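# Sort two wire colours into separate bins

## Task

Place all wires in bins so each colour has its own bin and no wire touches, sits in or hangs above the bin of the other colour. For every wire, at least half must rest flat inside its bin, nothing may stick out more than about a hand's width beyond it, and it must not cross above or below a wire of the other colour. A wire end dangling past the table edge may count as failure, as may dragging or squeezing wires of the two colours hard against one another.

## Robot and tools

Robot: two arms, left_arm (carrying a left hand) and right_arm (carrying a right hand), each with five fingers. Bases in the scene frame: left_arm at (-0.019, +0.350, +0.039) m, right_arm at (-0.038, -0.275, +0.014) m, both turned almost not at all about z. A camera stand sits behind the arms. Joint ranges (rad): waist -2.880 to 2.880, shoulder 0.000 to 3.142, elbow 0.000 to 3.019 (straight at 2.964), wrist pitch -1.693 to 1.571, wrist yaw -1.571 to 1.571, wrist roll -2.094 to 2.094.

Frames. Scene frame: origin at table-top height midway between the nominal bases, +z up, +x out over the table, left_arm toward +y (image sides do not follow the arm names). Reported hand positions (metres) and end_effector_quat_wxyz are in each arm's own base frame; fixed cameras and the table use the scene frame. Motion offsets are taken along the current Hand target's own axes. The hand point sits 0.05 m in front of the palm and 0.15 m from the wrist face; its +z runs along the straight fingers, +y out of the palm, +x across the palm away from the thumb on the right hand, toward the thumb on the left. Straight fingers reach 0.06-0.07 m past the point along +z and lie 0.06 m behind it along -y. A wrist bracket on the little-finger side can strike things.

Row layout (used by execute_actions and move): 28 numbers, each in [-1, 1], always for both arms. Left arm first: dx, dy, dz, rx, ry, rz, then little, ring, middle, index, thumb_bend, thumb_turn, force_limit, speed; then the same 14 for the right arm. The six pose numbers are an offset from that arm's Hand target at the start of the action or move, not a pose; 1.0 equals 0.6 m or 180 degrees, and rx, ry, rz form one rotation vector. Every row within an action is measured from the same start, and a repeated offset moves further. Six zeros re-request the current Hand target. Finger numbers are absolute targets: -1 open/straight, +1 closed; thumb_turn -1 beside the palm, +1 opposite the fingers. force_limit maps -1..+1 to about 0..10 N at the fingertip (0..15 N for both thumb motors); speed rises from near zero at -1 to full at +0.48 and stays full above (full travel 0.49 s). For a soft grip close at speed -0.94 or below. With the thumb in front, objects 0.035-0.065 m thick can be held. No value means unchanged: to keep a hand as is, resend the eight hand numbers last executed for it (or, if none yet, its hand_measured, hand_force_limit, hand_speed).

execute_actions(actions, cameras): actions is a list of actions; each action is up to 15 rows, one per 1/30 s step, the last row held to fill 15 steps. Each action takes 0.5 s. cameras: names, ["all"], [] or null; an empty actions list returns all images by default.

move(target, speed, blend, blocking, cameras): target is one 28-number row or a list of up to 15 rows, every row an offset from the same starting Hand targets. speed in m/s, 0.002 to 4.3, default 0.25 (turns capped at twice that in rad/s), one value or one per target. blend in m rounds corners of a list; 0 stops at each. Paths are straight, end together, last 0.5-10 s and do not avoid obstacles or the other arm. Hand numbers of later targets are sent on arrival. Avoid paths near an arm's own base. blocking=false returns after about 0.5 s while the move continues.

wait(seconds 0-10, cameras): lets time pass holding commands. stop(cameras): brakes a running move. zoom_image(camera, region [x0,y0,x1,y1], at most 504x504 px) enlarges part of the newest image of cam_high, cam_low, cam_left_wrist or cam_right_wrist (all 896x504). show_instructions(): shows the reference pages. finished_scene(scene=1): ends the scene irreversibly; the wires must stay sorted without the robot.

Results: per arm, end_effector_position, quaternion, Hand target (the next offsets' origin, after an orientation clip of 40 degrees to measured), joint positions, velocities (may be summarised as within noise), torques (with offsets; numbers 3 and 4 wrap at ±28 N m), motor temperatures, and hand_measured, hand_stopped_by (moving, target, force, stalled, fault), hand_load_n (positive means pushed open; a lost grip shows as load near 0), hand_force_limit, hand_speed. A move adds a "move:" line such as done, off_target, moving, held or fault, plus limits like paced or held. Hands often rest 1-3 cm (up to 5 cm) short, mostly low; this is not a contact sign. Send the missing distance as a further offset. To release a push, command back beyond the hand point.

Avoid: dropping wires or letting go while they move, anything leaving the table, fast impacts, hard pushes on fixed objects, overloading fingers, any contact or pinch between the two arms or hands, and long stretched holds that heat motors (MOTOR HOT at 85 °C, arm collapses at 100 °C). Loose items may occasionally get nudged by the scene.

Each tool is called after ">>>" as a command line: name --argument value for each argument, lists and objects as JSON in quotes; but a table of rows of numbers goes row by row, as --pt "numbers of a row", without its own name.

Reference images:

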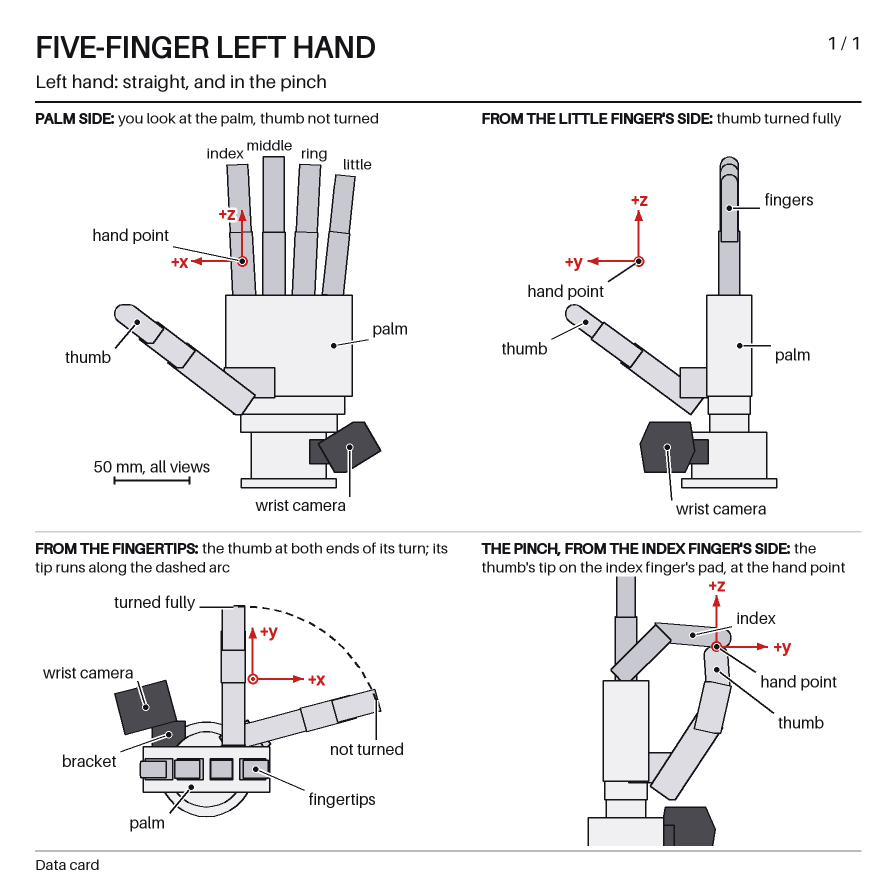

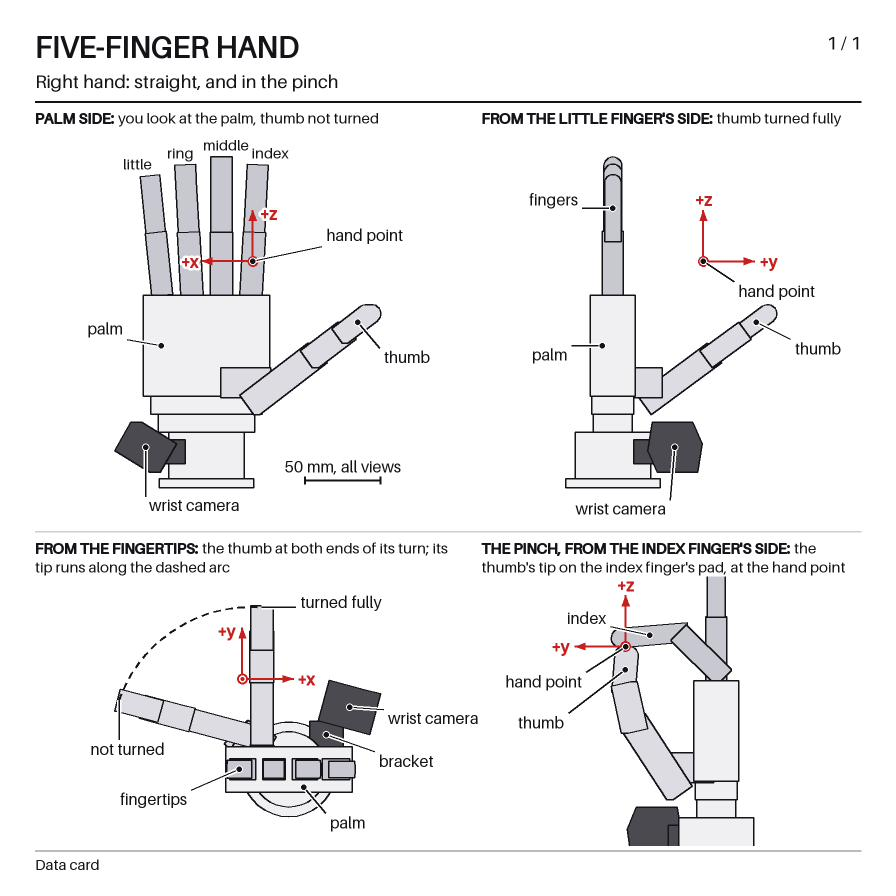

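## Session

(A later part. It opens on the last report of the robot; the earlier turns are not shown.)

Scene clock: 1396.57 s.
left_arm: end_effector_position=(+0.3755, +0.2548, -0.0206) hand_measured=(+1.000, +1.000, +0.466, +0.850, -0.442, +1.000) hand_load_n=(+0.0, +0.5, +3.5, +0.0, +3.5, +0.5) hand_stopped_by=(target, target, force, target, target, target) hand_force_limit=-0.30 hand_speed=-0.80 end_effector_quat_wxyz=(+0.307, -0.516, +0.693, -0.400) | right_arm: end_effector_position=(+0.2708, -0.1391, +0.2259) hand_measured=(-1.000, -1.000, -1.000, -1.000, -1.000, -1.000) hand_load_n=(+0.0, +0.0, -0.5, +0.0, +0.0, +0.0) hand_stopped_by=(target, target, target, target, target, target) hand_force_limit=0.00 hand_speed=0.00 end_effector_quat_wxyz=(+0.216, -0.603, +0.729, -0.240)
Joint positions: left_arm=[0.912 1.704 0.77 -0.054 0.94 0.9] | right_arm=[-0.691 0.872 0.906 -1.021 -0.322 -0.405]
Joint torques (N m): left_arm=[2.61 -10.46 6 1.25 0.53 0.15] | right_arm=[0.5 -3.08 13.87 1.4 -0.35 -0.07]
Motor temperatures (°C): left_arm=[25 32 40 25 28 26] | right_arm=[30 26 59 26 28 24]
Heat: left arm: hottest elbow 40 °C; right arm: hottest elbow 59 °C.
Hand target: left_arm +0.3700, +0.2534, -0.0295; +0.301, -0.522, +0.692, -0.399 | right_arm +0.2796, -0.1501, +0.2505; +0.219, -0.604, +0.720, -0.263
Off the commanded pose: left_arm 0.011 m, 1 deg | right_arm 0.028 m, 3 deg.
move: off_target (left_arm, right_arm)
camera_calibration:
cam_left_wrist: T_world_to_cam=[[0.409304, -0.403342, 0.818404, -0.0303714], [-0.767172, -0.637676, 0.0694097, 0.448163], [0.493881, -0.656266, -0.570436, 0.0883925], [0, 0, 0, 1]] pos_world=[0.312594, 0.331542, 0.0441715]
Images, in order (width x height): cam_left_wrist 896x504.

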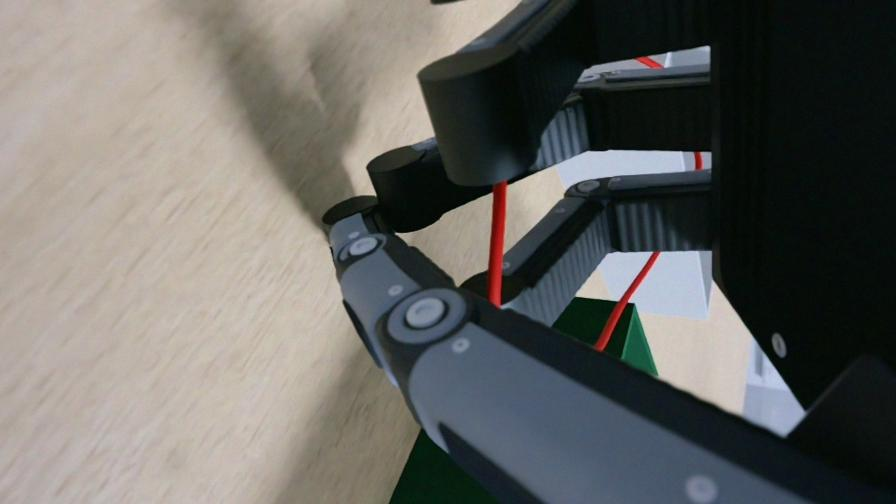

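>>> move --target '[0, -0.13, -0.075, 0, 0, 0, 1, 1, 0.85, 0.85, -0.3, 1, -0.3, -0.8, 0, 0, 0, 0, 0, 0, -1, -1, -1, -1, -1, -1, 0, 0]' --speed 0.06 --cameras '["cam_left_wrist", "cam_high"]'

>>> zoom_image --camera "cam_high" --region '[560, 110, 780, 350]'

Scene clock: 1405.67 s.
left_arm: end_effector_position=(+0.3608, +0.2360, +0.0462) hand_measured=(+1.000, +1.000, +0.466, +0.850, -0.436, +1.000) hand_load_n=(+0.0, +0.0, +4.0, +0.0, +4.5, +0.5) hand_stopped_by=(target, target, force, target, force, target) hand_force_limit=-0.30 hand_speed=-0.80 end_effector_quat_wxyz=(+0.284, -0.529, +0.689, -0.406) | right_arm: end_effector_position=(+0.2708, -0.1391, +0.2259) hand_measured=(-1.000, -1.000, -1.000, -1.000, -1.000, -1.000) hand_load_n=(+0.0, +0.0, +0.0, +0.0, +0.0, +0.0) hand_stopped_by=(target, target, target, target, target, target) hand_force_limit=0.00 hand_speed=0.00 end_effector_quat_wxyz=(+0.216, -0.603, +0.729, -0.240)
Joint positions: left_arm=[0.912 1.514 0.79 -0.32 0.94 0.9] | right_arm=[-0.691 0.872 0.906 -1.021 -0.322 -0.405]
Joint torques (N m): left_arm=[2.02 -10.52 11.47 0.68 0.54 0.17] | right_arm=[0.5 -3.02 13.86 1.39 -0.35 -0.07]
Motor temperatures (°C): left_arm=[25 32 40 25 27 26] | right_arm=[30 26 59 26 28 24]
Heat: left arm: hottest elbow 40 °C; right arm: hottest elbow 59 °C.
Hand target: left_arm +0.3702, +0.2534, +0.0606; +0.301, -0.522, +0.692, -0.399 | right_arm +0.2796, -0.1501, +0.2505; +0.219, -0.604, +0.720, -0.263
Off the commanded pose: left_arm 0.024 m, 2 deg | right_arm 0.028 m, 3 deg.
move: off_target (left_arm, right_arm)
camera_calibration:
cam_left_wrist: T_world_to_cam=[[0.437155, -0.367802, 0.820742, -0.105158], [-0.763748, -0.633725, 0.122805, 0.415608], [0.474957, -0.680525, -0.557945, 0.133325], [0, 0, 0, 1]] pos_world=[0.300067, 0.315435, 0.109657]
Images, in order (width x height): cam_high 896x504, cam_left_wrist 896x504.

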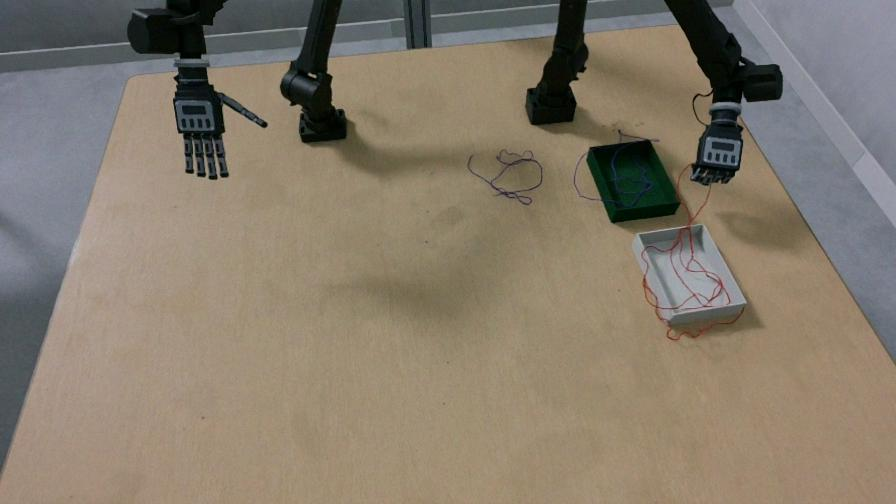

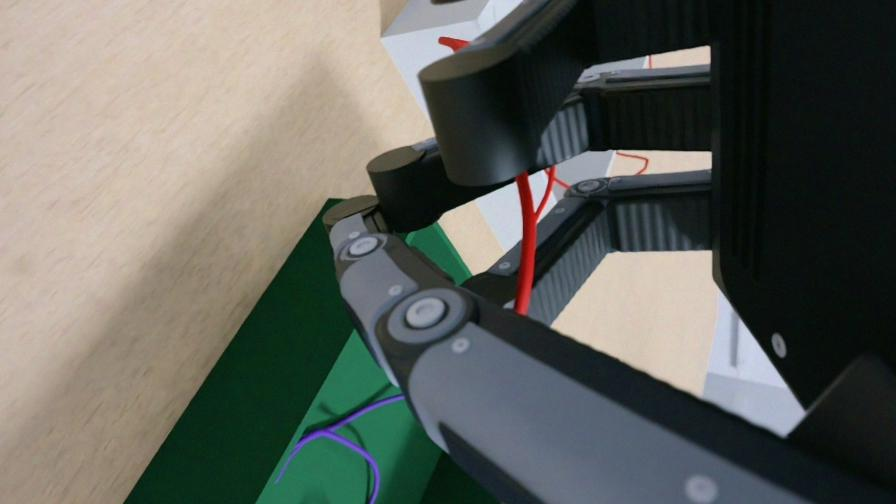

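Scaled by 2.100 from the camera's 896x504 image, which has a finer 1280x720 frame.

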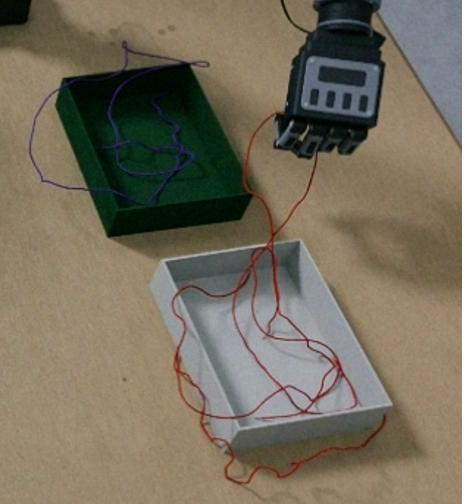

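>>> move --pt "-0.0252 -0.158 -0.0595 0 0 0 1 1 0.85 0.85 -0.3 1 -0.3 -0.8 0 0 0 0 0 0 -1 -1 -1 -1 -1 -1 0 0" --pt "-0.0068 -0.2705 0.1018 0 -0.05 -0.029 1 1 0.85 0.85 -0.3 1 -0.3 -0.8 0 0 0 0 0 0 -1 -1 -1 -1 -1 -1 0 0" --pt "0.0433 -0.3067 0.2978 0 -0.101 -0.0583 1 1 0.85 0.85 -0.3 1 -0.3 -0.8 0 0 0 0 0 0 -1 -1 -1 -1 -1 -1 0 0" --speed 0.09 --blend '[0.03, 0.03, 0]' --cameras '["cam_left_wrist", "cam_high", "cam_low"]'

>>> zoom_image --camera "cam_high" --region '[560, 110, 780, 350]'

>>> zoom_image --camera "cam_low" --region '[400, 130, 560, 270]'

Scene clock: 1419.50 s.
left_arm: end_effector_position=(+0.5772, +0.1543, +0.1138) hand_measured=(+1.000, +1.000, +0.466, +0.850, -0.436, +1.000) hand_load_n=(+0.0, +0.0, +4.0, +0.0, +4.5, +0.5) hand_stopped_by=(target, target, force, target, force, target) hand_force_limit=-0.30 hand_speed=-0.80 end_effector_quat_wxyz=(-0.352, +0.646, -0.592, +0.327) | right_arm: end_effector_position=(+0.2708, -0.1391, +0.2259) hand_measured=(-1.000, -1.000, -1.000, -1.000, -1.000, -1.000) hand_load_n=(+0.0, +0.0, +0.0, +0.0, +0.0, -0.5) hand_stopped_by=(target, target, target, target, target, target) hand_force_limit=0.00 hand_speed=0.00 end_effector_quat_wxyz=(+0.216, -0.603, +0.729, -0.240)
Joint positions: left_arm=[0.377 1.57 1.02 -0.038 0.249 0.155] | right_arm=[-0.691 0.872 0.906 -1.021 -0.322 -0.405]
Joint torques (N m): left_arm=[1.49 -10.99 13.94 2.43 0.09 -0.02] | right_arm=[0.5 -3.02 13.86 1.42 -0.35 -0.07]
Motor temperatures (°C): left_arm=[25 32 42 25 27 26] | right_arm=[30 26 59 26 28 24]
Heat: left arm: hottest elbow 42 °C; right arm: hottest elbow 59 °C.
Hand target: left_arm +0.6004, +0.1607, +0.1302; -0.368, +0.639, -0.585, +0.337 | right_arm +0.2796, -0.1501, +0.2505; +0.219, -0.604, +0.720, -0.263
Off the commanded pose: left_arm 0.029 m, 2 deg | right_arm 0.028 m, 3 deg.
move: off_target (left_arm, right_arm)
camera_calibration:
cam_left_wrist: T_world_to_cam=[[0.567866, -0.210652, 0.79571, -0.382138], [-0.481372, -0.869144, 0.113443, 0.395253], [0.667689, -0.447453, -0.594959, -0.130316], [0, 0, 0, 1]] pos_world=[0.494278, 0.204723, 0.1817]
Images, in order (width x height): cam_high 896x504, cam_low 896x504, cam_left_wrist 896x504.

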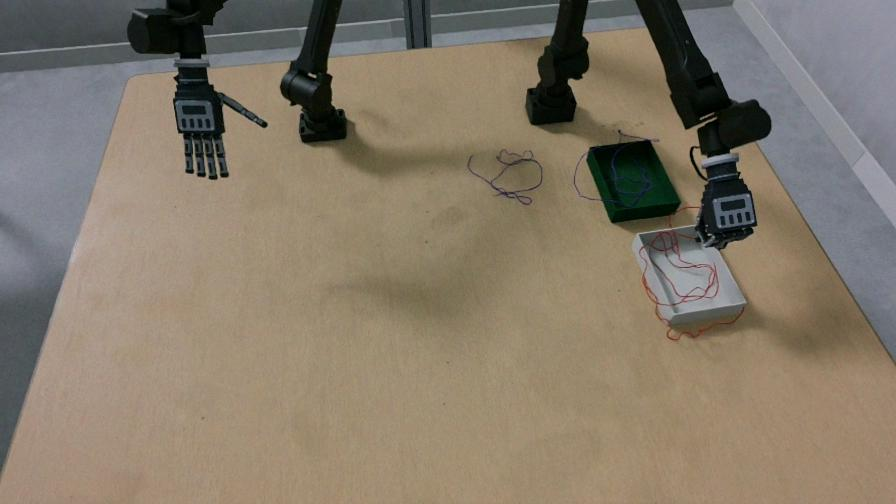

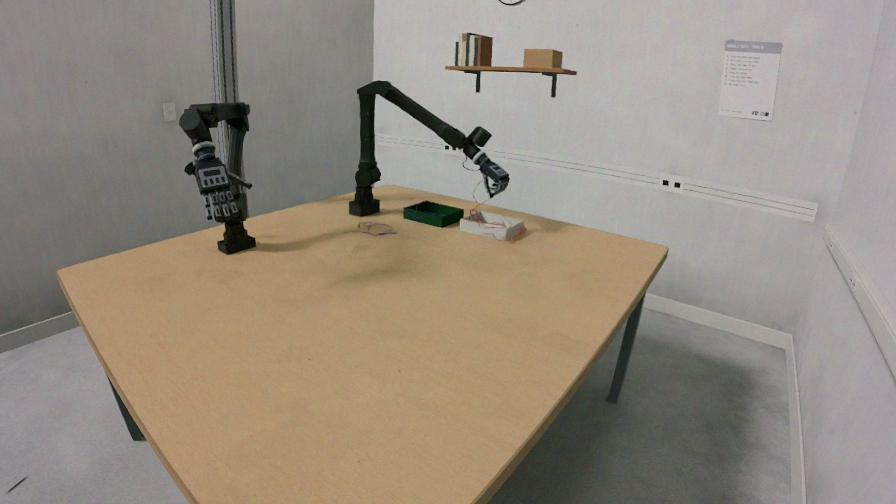

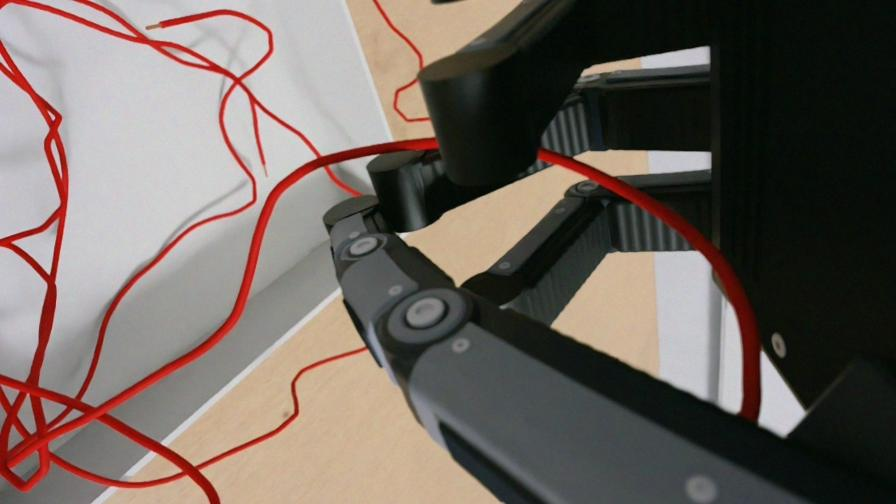

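Scaled by 2.100 from the camera's 896x504 image, which has a finer 1280x720 frame.

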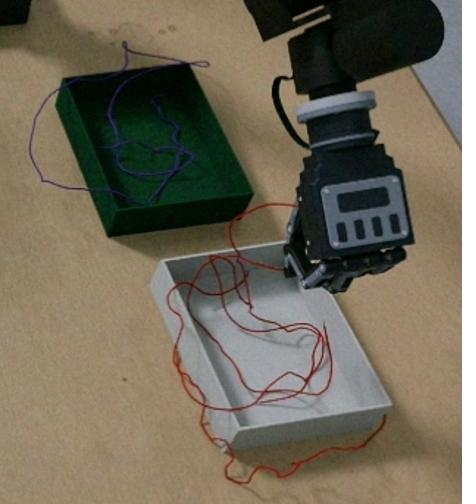

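Scaled by 3.150 from the camera's 896x504 image, which has a finer 1280x720 frame.

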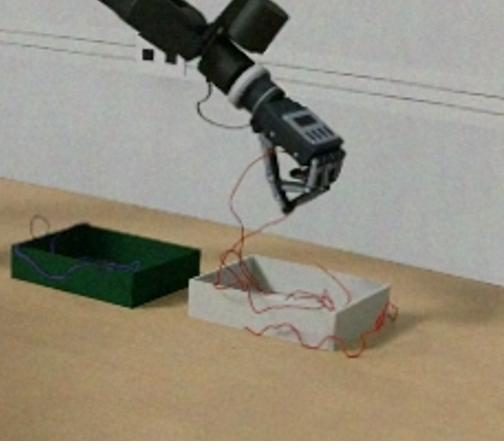

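>>> move --pt "-0.0166 0.0859 0.0513 0 0 0 1 1 0.85 0.85 -0.3 1 -0.3 -0.8 0 0 0 0 0 0 -1 -1 -1 -1 -1 -1 0 0" --pt "-0.0166 0.0859 0.0513 0 0 0 1 1 -0.5 -0.5 -0.5 1 -0.3 -0.6 0 0 0 0 0 0 -1 -1 -1 -1 -1 -1 0 0" --pt "-0.0166 0.0859 0.0513 0 0 0 -1 -1 -1 -1 -1 1 -0.3 -0.5 0 0 0 0 0 0 -1 -1 -1 -1 -1 -1 0 0" --pt "-0.0166 0.0859 0.0513 0 0 0 -1 -1 -1 -1 -1 -1 -0.3 -0.5 0 0 0 0 0 0 -1 -1 -1 -1 -1 -1 0 0" --speed 0.08 --cameras '["cam_left_wrist", "cam_high"]'

>>> zoom_image --camera "cam_high" --region '[560, 110, 780, 350]'

Scene clock: 1439.40 s.
left_arm: end_effector_position=(+0.6007, +0.1660, +0.0810) hand_measured=(-1.000, -1.000, -1.000, -1.000, -1.000, -1.000) hand_load_n=(+0.0, +0.0, +0.0, +0.0, +0.0, +0.0) hand_stopped_by=(target, target, target, target, target, target) hand_force_limit=-0.30 hand_speed=-0.50 end_effector_quat_wxyz=(-0.371, +0.636, -0.586, +0.340) | right_arm: end_effector_position=(+0.2708, -0.1391, +0.2259) hand_measured=(-1.000, -1.000, -1.000, -1.000, -1.000, -1.000) hand_load_n=(+0.0, +0.0, +0.0, +0.0, +0.0, +0.0) hand_stopped_by=(target, target, target, target, target, target) hand_force_limit=0.00 hand_speed=0.00 end_effector_quat_wxyz=(+0.216, -0.603, +0.729, -0.240)
Joint positions: left_arm=[0.383 1.675 1.02 0.118 0.259 0.154] | right_arm=[-0.691 0.872 0.906 -1.021 -0.322 -0.405]
Joint torques (N m): left_arm=[2.61 -12.04 8.98 2.47 0.3 0.13] | right_arm=[0.5 -3.08 13.89 1.39 -0.35 -0.07]
Motor temperatures (°C): left_arm=[25 32 44 25 27 26] | right_arm=[30 26 59 26 28 24]
Heat: left arm: hottest elbow 44 °C; right arm: hottest elbow 59 °C.
Hand target: left_arm +0.6003, +0.1705, +0.0702; -0.368, +0.639, -0.585, +0.337 | right_arm +0.2796, -0.1501, +0.2505; +0.219, -0.604, +0.720, -0.263
Off the commanded pose: left_arm 0.012 m, 1 deg | right_arm 0.028 m, 3 deg.
move: off_target (left_arm, right_arm); target 2's new numbers were sent with left_arm's hand 0.012 m and 1 deg from that target; target 3's new numbers were sent with left_arm's hand 0.012 m and 1 deg from that target; target 4's new numbers were sent with left_arm's hand 0.012 m and 1 deg from that target
camera_calibration:
cam_left_wrist: T_world_to_cam=[[0.527948, -0.221905, 0.819773, -0.343025], [-0.487631, -0.869498, 0.0786778, 0.42708], [0.695332, -0.441285, -0.567258, -0.180223], [0, 0, 0, 1]] pos_world=[0.514672, 0.215696, 0.145368]
Images, in order (width x height): cam_high 896x504, cam_left_wrist 896x504.

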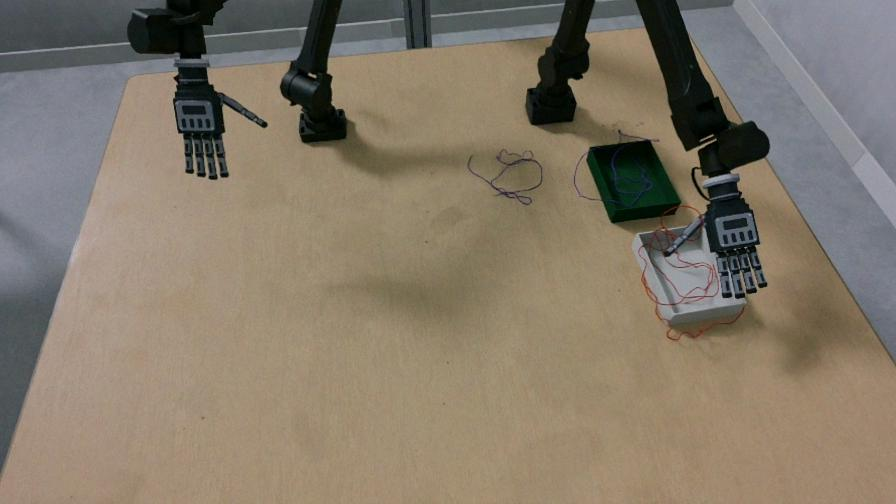

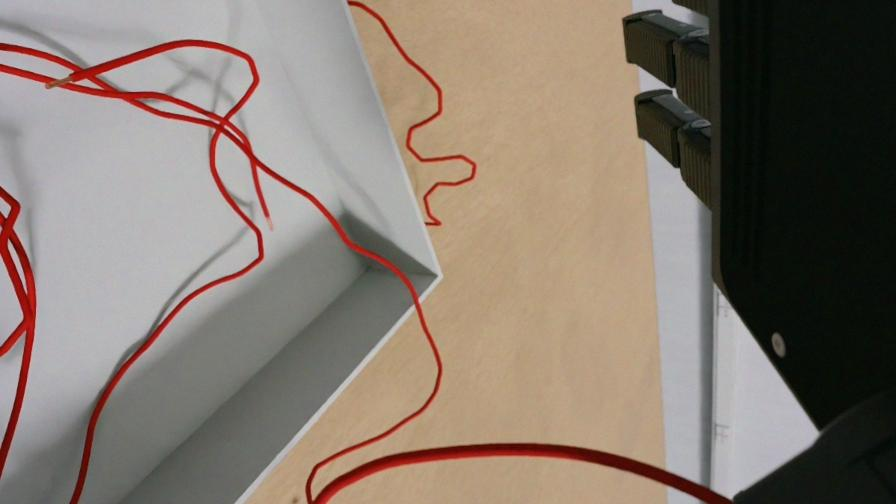

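Scaled by 2.100 from the camera's 896x504 image, which has a finer 1280x720 frame.

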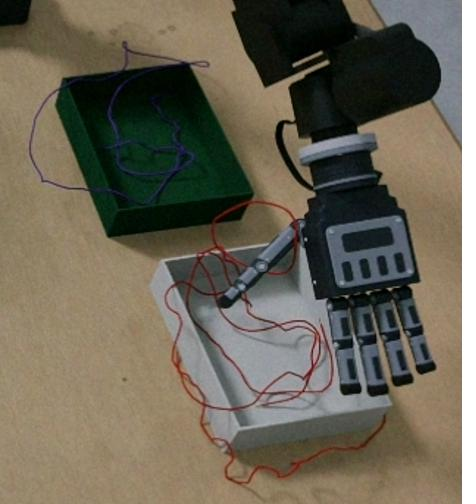

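>>> move --pt "0 -0.2 -0.115 0 0 0 -1 -1 -1 -1 -1 -1 -0.3 -0.5 0 0 0 0 0 0 -1 -1 -1 -1 -1 -1 0 0" --pt "0.05 -0.25 -0.3 -0.08 0 0 -1 -1 -1 -1 -1 -1 -0.3 -0.5 0 0 0 0 0 0 -1 -1 -1 -1 -1 -1 0 0" --speed 0.12 --cameras '["cam_left_wrist", "cam_high", "cam_low"]'

>>> zoom_image --camera "cam_high" --region '[560, 110, 780, 350]'

>>> zoom_image --camera "cam_low" --region '[400, 170, 560, 270]'

Scene clock: 1447.60 s.
left_arm: end_effector_position=(+0.5106, +0.1324, +0.2641) hand_measured=(-1.000, -1.000, -1.000, -1.000, -1.000, -1.000) hand_load_n=(+0.0, +0.0, +0.0, +0.0, +0.0, +0.0) hand_stopped_by=(target, target, target, target, target, target) hand_force_limit=-0.30 hand_speed=-0.50 end_effector_quat_wxyz=(-0.267, +0.692, -0.621, +0.253) | right_arm: end_effector_position=(+0.2708, -0.1391, +0.2259) hand_measured=(-1.000, -1.000, -1.000, -1.000, -1.000, -1.000) hand_load_n=(+0.0, +0.0, +0.0, +0.0, +0.0, +0.0) hand_stopped_by=(target, target, target, target, target, target) hand_force_limit=0.00 hand_speed=0.00 end_effector_quat_wxyz=(+0.216, -0.603, +0.729, -0.240)
Joint positions: left_arm=[0.361 1.378 1.342 -0.801 0.191 0.179] | right_arm=[-0.691 0.872 0.906 -1.021 -0.322 -0.405]
Joint torques (N m): left_arm=[1.32 -10.64 15.2 1.35 0.16 0.21] | right_arm=[0.5 -3.08 13.87 1.4 -0.35 -0.07]
Motor temperatures (°C): left_arm=[25 32 44 25 27 26] | right_arm=[30 26 59 26 28 24]
Heat: left arm: hottest elbow 44 °C; right arm: hottest elbow 59 °C.
Hand target: left_arm +0.5226, +0.1337, +0.2901; -0.285, +0.680, -0.623, +0.261 | right_arm +0.2796, -0.1501, +0.2505; +0.219, -0.604, +0.720, -0.263
Off the commanded pose: left_arm 0.029 m, 3 deg | right_arm 0.028 m, 3 deg.
move: off_target (left_arm, right_arm)
camera_calibration:
cam_left_wrist: T_world_to_cam=[[0.749457, -0.175229, 0.638443, -0.524424], [-0.423463, -0.868154, 0.25882, 0.258943], [0.508914, -0.464331, -0.724847, 0.111326], [0, 0, 0, 1]] pos_world=[0.446031, 0.184601, 0.34849]
Images, in order (width x height): cam_high 896x504, cam_low 896x504, cam_left_wrist 896x504.

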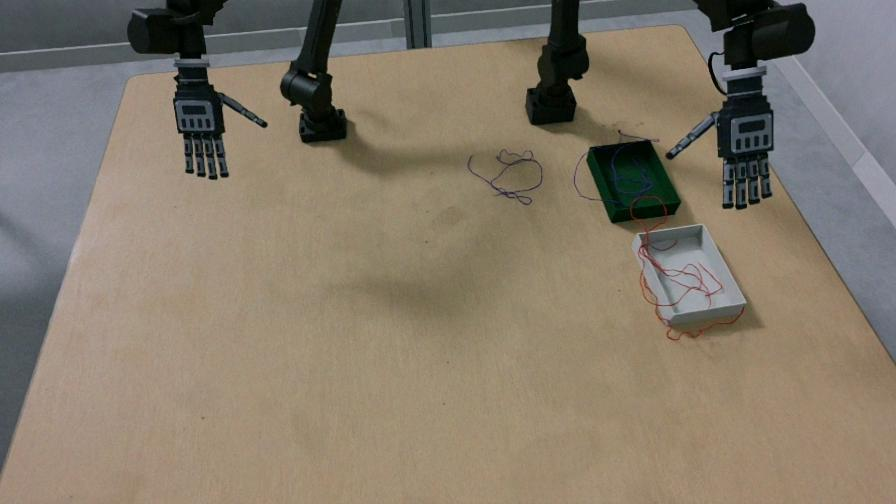

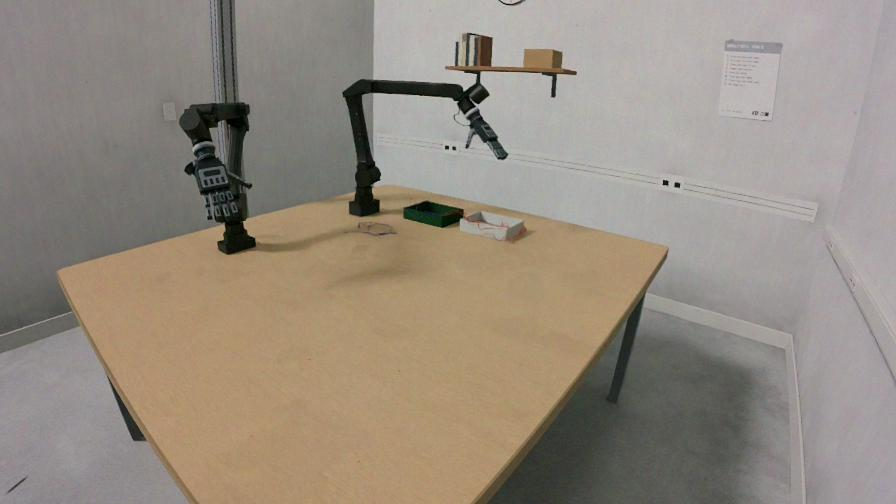

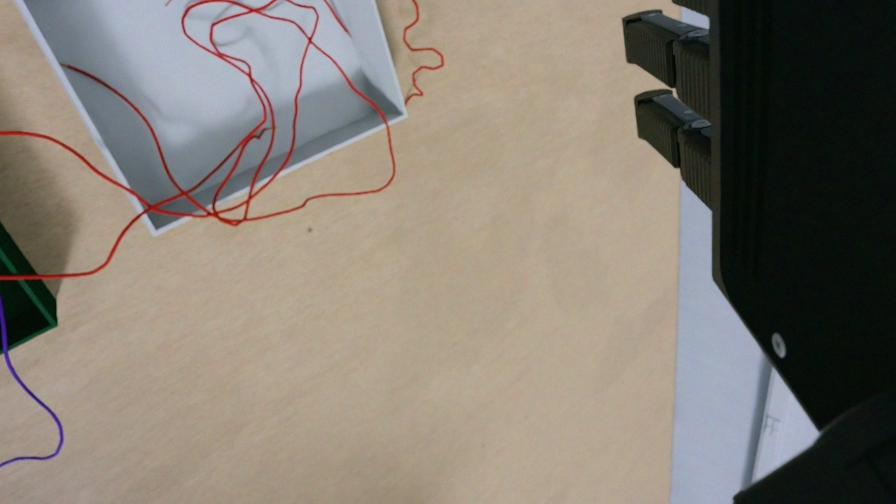

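Scaled by 2.100 from the camera's 896x504 image, which has a finer 1280x720 frame.

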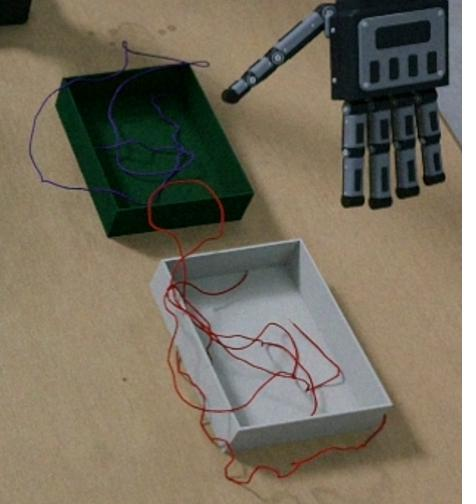

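Scaled by 3.150 from the camera's 896x504 image, which has a finer 1280x720 frame.

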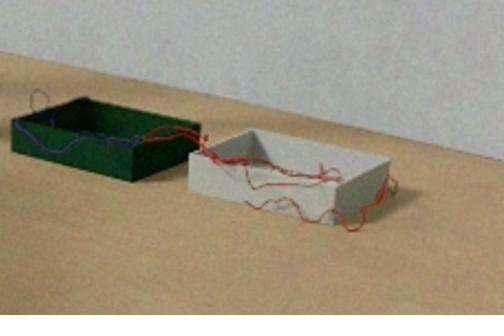

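>>> move --target '[-0.0333, 0.1225, -0.0742, 0, 0, 0, -1, -1, -1, -1, -1, -1, -0.3, 0.4, 0, 0, 0, 0, 0, 0, -1, -1, -1, -1, -1, -1, 0, 0]' --speed 0.15 --cameras '["cam_left_wrist"]'

>>> zoom_image --camera "cam_left_wrist" --region '[60, 50, 500, 400]'

Scene clock: 1462.80 s.
left_arm: end_effector_position=(+0.4419, +0.1447, +0.2722) hand_measured=(-1.000, -1.000, -1.000, -1.000, -1.000, -1.000) hand_load_n=(+0.0, +0.0, +0.0, +0.0, +0.0, -0.5) hand_stopped_by=(target, target, target, target, target, target) hand_force_limit=-0.30 hand_speed=0.40 end_effector_quat_wxyz=(-0.284, +0.681, -0.621, +0.263) | right_arm: end_effector_position=(+0.2708, -0.1391, +0.2259) hand_measured=(-1.000, -1.000, -1.000, -1.000, -1.000, -1.000) hand_load_n=(+0.0, +0.0, -0.5, +0.0, +0.0, +0.0) hand_stopped_by=(target, target, target, target, target, target) hand_force_limit=0.00 hand_speed=0.00 end_effector_quat_wxyz=(+0.216, -0.603, +0.729, -0.240)
Joint positions: left_arm=[0.456 1.202 1.193 -0.801 0.262 0.259] | right_arm=[-0.691 0.872 0.906 -1.021 -0.322 -0.405]
Joint torques (N m): left_arm=[1.96 -8.88 9.73 1.72 0.35 0.21] | right_arm=[0.5 -3.02 13.86 1.39 -0.35 -0.07]
Motor temperatures (°C): left_arm=[25 32 46 25 27 26] | right_arm=[30 26 59 26 28 24]
Heat: left arm: hottest elbow 46 °C; right arm: hottest elbow 59 °C.
Hand target: left_arm +0.4379, +0.1462, +0.2690; -0.285, +0.680, -0.623, +0.261 | right_arm +0.2796, -0.1501, +0.2505; +0.219, -0.604, +0.720, -0.263
Off the commanded pose: left_arm 0.005 m, 0 deg | right_arm 0.028 m, 3 deg.
move: off_target (right_arm)
camera_calibration:
cam_left_wrist: T_world_to_cam=[[0.720842, -0.195796, 0.664869, -0.467479], [-0.442755, -0.868114, 0.22438, 0.25629], [0.533249, -0.456117, -0.712463, 0.142726], [0, 0, 0, 1]] pos_world=[0.374344, 0.196059, 0.354992]
Images, in order (width x height): cam_left_wrist 896x504.

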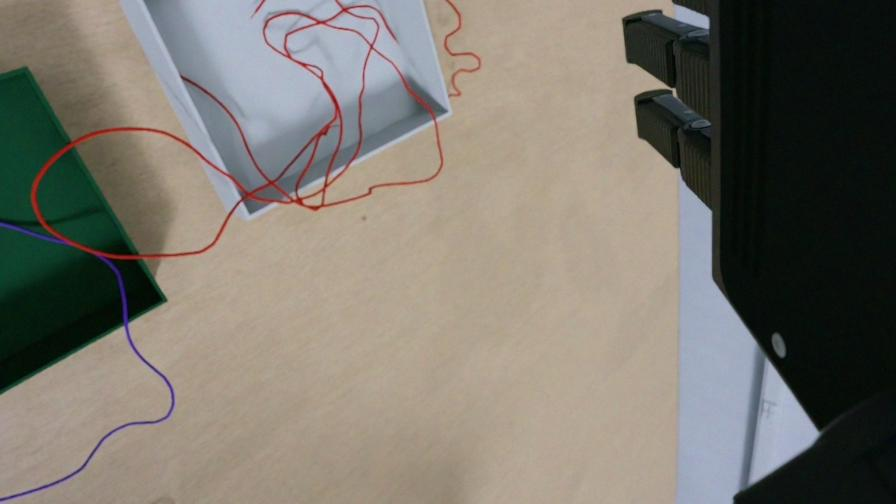

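Scaled by 1.145 from the camera's 896x504 image, which has a finer 1280x720 frame.

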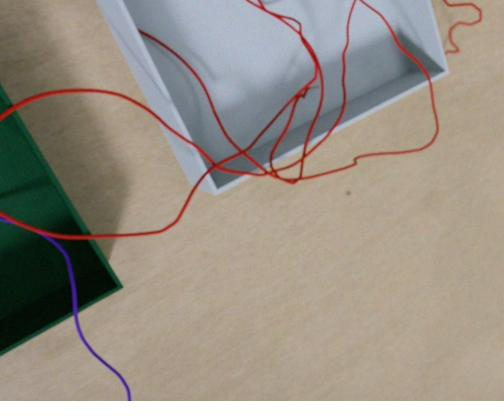

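>>> move --target '[0.0692, 0.1083, 0.2437, -0.2198, -0.1538, -0.3671, 1, 1, -0.5, -0.5, -0.3, 1, -0.3, 0.2, 0, 0, 0, 0, 0, 0, -1, -1, -1, -1, -1, -1, 0, 0]' --speed 0.15 --cameras '["cam_left_wrist", "cam_high"]'

Scene clock: 1514.93 s.
left_arm: end_effector_position=(+0.4832, +0.1082, +0.1129) hand_measured=(+1.000, +1.000, -0.500, -0.500, -0.300, +1.000) hand_load_n=(+0.0, +0.0, +0.0, +0.0, -0.5, +0.0) hand_stopped_by=(target, target, target, target, target, target) hand_force_limit=-0.30 hand_speed=0.20 end_effector_quat_wxyz=(+0.004, +0.991, -0.132, -0.008) | right_arm: end_effector_position=(+0.2708, -0.1391, +0.2259) hand_measured=(-1.000, -1.000, -1.000, -1.000, -1.000, -1.000) hand_load_n=(+0.0, +0.0, +0.0, -0.5, +0.0, +0.0) hand_stopped_by=(target, target, target, target, target, target) hand_force_limit=0.00 hand_speed=0.00 end_effector_quat_wxyz=(+0.216, -0.603, +0.729, -0.240)
Joint positions: left_arm=[0.356 1.708 1.402 -1.282 -0.001 -0.95] | right_arm=[-0.691 0.872 0.906 -1.021 -0.322 -0.405]
Joint torques (N m): left_arm=[1.32 -12.63 13.07 -0.21 0.26 0.02] | right_arm=[0.5 -3.02 13.86 1.4 -0.35 -0.07]
Motor temperatures (°C): left_arm=[25 32 43 25 27 26] | right_arm=[30 26 60 26 28 24]
Heat: left arm: hottest elbow 43 °C; right arm: hottest elbow 60 °C.
Hand target: left_arm +0.5002, +0.1099, +0.1201; +0.000, +0.991, -0.131, +0.000 | right_arm +0.2796, -0.1501, +0.2505; +0.219, -0.604, +0.720, -0.263
Off the commanded pose: left_arm 0.019 m, 1 deg | right_arm 0.028 m, 3 deg.
move: off_target (left_arm, right_arm)
camera_calibration:
cam_left_wrist: T_world_to_cam=[[0.504478, 0.862061, -0.0484988, -0.327883], [0.752592, -0.411494, 0.51408, -0.380906], [0.423212, -0.295842, -0.85637, 0.0425441], [0, 0, 0, 1]] pos_world=[0.434071, 0.1385, 0.216348]
Images, in order (width x height): cam_high 896x504, cam_left_wrist 896x504.

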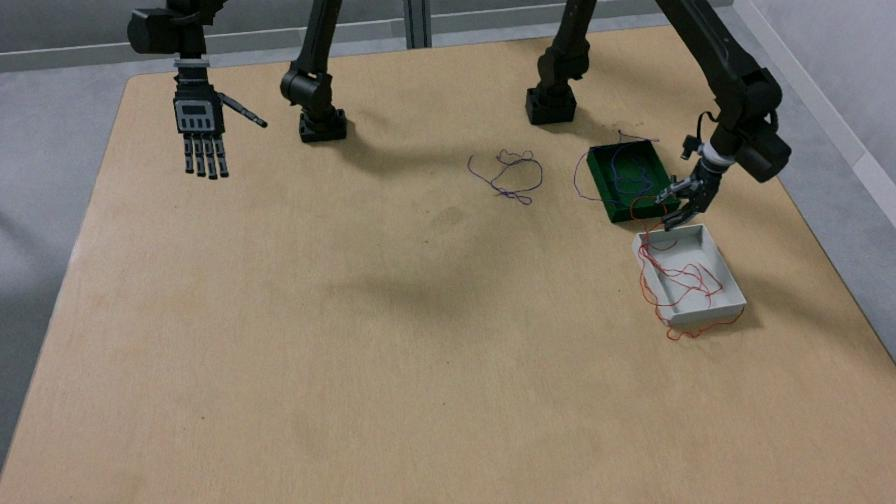

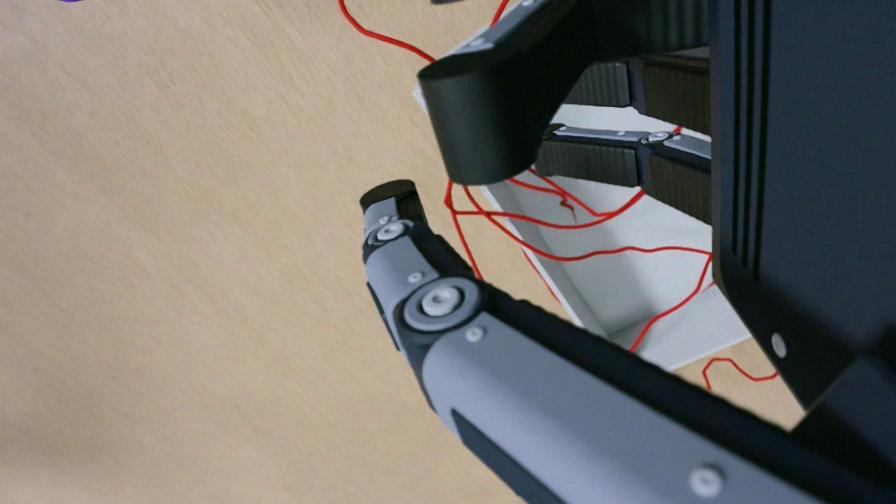

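>>> move --target '[0.0288, 0.0303, 0.13, 0, 0, 0, 1, 1, -0.4, -0.4, -0.3, 1, -0.3, 0.2, 0, 0, 0, 0, 0, 0, -1, -1, -1, -1, -1, -1, 0, 0]' --speed 0.08 --cameras '["cam_left_wrist", "cam_high"]'

>>> zoom_image --camera "cam_high" --region '[580, 130, 780, 350]'

Scene clock: 1535.13 s.
left_arm: end_effector_position=(+0.5136, +0.0928, +0.0555) hand_measured=(+1.000, +1.000, -0.400, -0.400, -0.300, +1.000) hand_load_n=(+0.0, +0.0, +0.0, +0.0, -0.5, +0.0) hand_stopped_by=(target, target, target, target, target, target) hand_force_limit=-0.30 hand_speed=0.20 end_effector_quat_wxyz=(-0.005, +0.991, -0.132, +0.009) | right_arm: end_effector_position=(+0.2708, -0.1391, +0.2259) hand_measured=(-1.000, -1.000, -1.000, -1.000, -1.000, -1.000) hand_load_n=(+0.0, +0.0, +0.0, +0.0, +0.0, +0.0) hand_stopped_by=(target, target, target, target, target, target) hand_force_limit=0.00 hand_speed=0.00 end_effector_quat_wxyz=(+0.216, -0.603, +0.729, -0.240)
Joint positions: left_arm=[0.309 1.795 1.36 -1.115 -0.001 -0.998] | right_arm=[-0.691 0.872 0.906 -1.021 -0.322 -0.405]
Joint torques (N m): left_arm=[1.49 -13.33 7.8 0.7 0.19 0] | right_arm=[0.5 -3.08 13.86 1.39 -0.35 -0.07]
Motor temperatures (°C): left_arm=[25 32 46 25 27 26] | right_arm=[30 26 60 26 28 24]
Heat: left arm: hottest elbow 46 °C; right arm: hottest elbow 60 °C.
Hand target: left_arm +0.5123, +0.0879, +0.0422; +0.000, +0.991, -0.131, +0.000 | right_arm +0.2796, -0.1501, +0.2505; +0.219, -0.604, +0.720, -0.263
Off the commanded pose: left_arm 0.014 m, 1 deg | right_arm 0.028 m, 3 deg.
move: off_target (left_arm, right_arm)
camera_calibration:
cam_left_wrist: T_world_to_cam=[[0.505712, 0.862481, -0.0195246, -0.334994], [0.733353, -0.417858, 0.536272, -0.37149], [0.454366, -0.285518, -0.843819, -0.0417361], [0, 0, 0, 1]] pos_world=[0.460807, 0.121779, 0.157461]
Images, in order (width x height): cam_high 896x504, cam_left_wrist 896x504.

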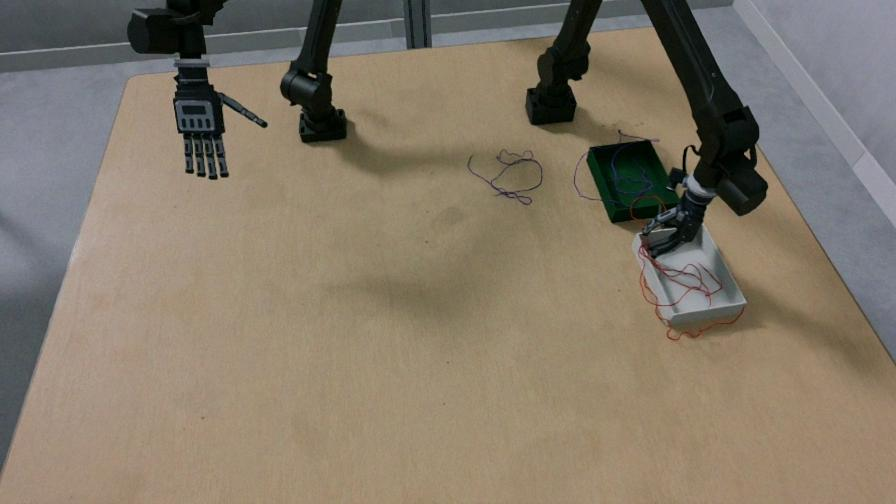

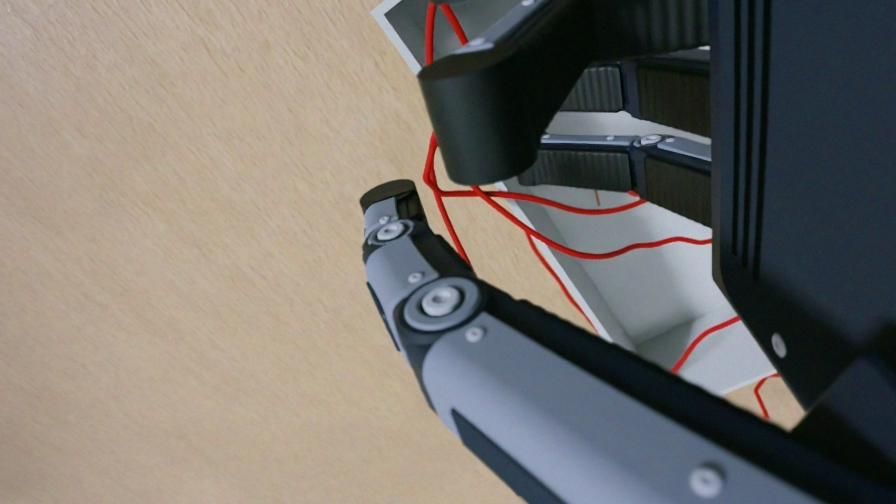

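Scaled by 2.291 from the camera's 896x504 image, which has a finer 1280x720 frame.

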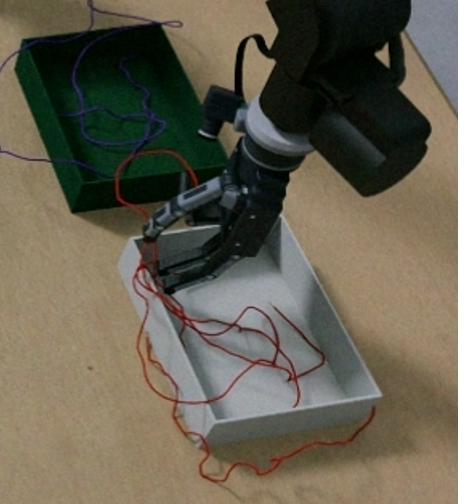

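>>> move --pt "0.0552 -0.013 0.0 0 0 0 1 1 -0.4 -0.4 -0.3 1 -0.3 0.2 0 0 0 0 0 0 -1 -1 -1 -1 -1 -1 0 0" --pt "0.0552 -0.013 0.0667 0 0 0 1 1 -0.4 -0.4 -0.3 1 -0.3 0.2 0 0 0 0 0 0 -1 -1 -1 -1 -1 -1 0 0" --speed 0.08 --cameras '["cam_left_wrist", "cam_high"]'

>>> zoom_image --camera "cam_high" --region '[580, 130, 780, 350]'

Scene clock: 1552.67 s.
left_arm: end_effector_position=(+0.5415, +0.0909, +0.0174) hand_measured=(+1.000, +1.000, -0.400, -0.400, -0.300, +1.000) hand_load_n=(+0.0, +0.0, -2.5, +0.0, +0.0, +0.0) hand_stopped_by=(target, target, target, target, target, target) hand_force_limit=-0.30 hand_speed=0.20 end_effector_quat_wxyz=(-0.002, +0.991, -0.131, +0.004) | right_arm: end_effector_position=(+0.2708, -0.1391, +0.2259) hand_measured=(-1.000, -1.000, -1.000, -1.000, -1.000, -1.000) hand_load_n=(+0.0, +0.0, +0.5, +0.0, +0.0, +0.0) hand_stopped_by=(target, target, target, target, target, target) hand_force_limit=0.00 hand_speed=0.00 end_effector_quat_wxyz=(+0.216, -0.603, +0.729, -0.240)
Joint positions: left_arm=[0.29 1.907 1.416 -1.071 -0.001 -1.019] | right_arm=[-0.691 0.872 0.906 -1.021 -0.322 -0.405]
Joint torques (N m): left_arm=[0.79 -13.57 8.66 1.13 0.23 0.02] | right_arm=[0.5 -3.02 13.86 1.4 -0.35 -0.07]
Motor temperatures (°C): left_arm=[25 33 44 25 27 26] | right_arm=[30 26 60 26 28 24]
Heat: left arm: hottest elbow 44 °C; right arm: hottest elbow 60 °C.
Hand target: left_arm +0.5462, +0.0870, +0.0021; +0.000, +0.991, -0.131, +0.000 | right_arm +0.2796, -0.1501, +0.2505; +0.219, -0.604, +0.720, -0.263
Off the commanded pose: left_arm 0.016 m, 0 deg | right_arm 0.028 m, 3 deg.
move: off_target (left_arm, right_arm)
camera_calibration:
cam_left_wrist: T_world_to_cam=[[0.503832, 0.863335, -0.0283805, -0.3471], [0.740098, -0.414504, 0.529568, -0.376046], [0.445431, -0.287817, -0.847793, -0.082017], [0, 0, 0, 1]] pos_world=[0.489724, 0.120185, 0.119757]
Images, in order (width x height): cam_high 896x504, cam_left_wrist 896x504.

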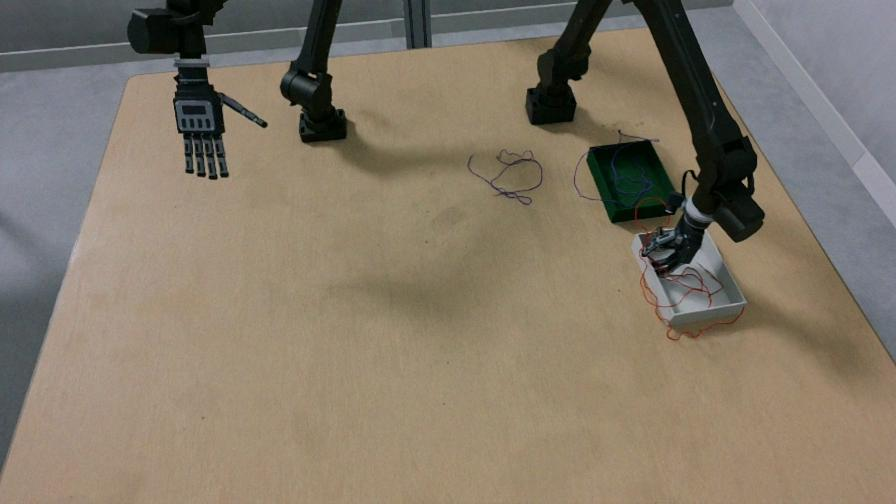

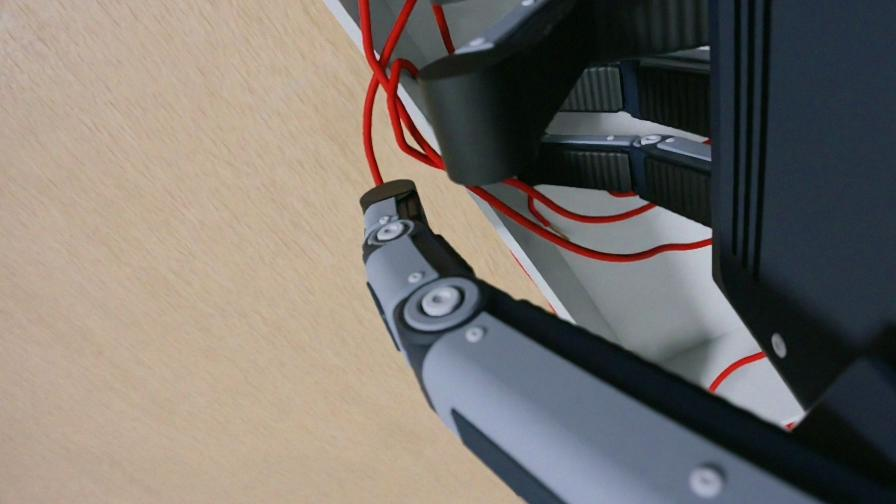

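Scaled by 2.291 from the camera's 896x504 image, which has a finer 1280x720 frame.

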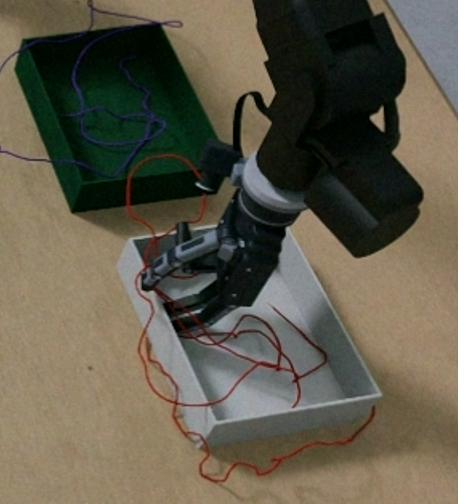

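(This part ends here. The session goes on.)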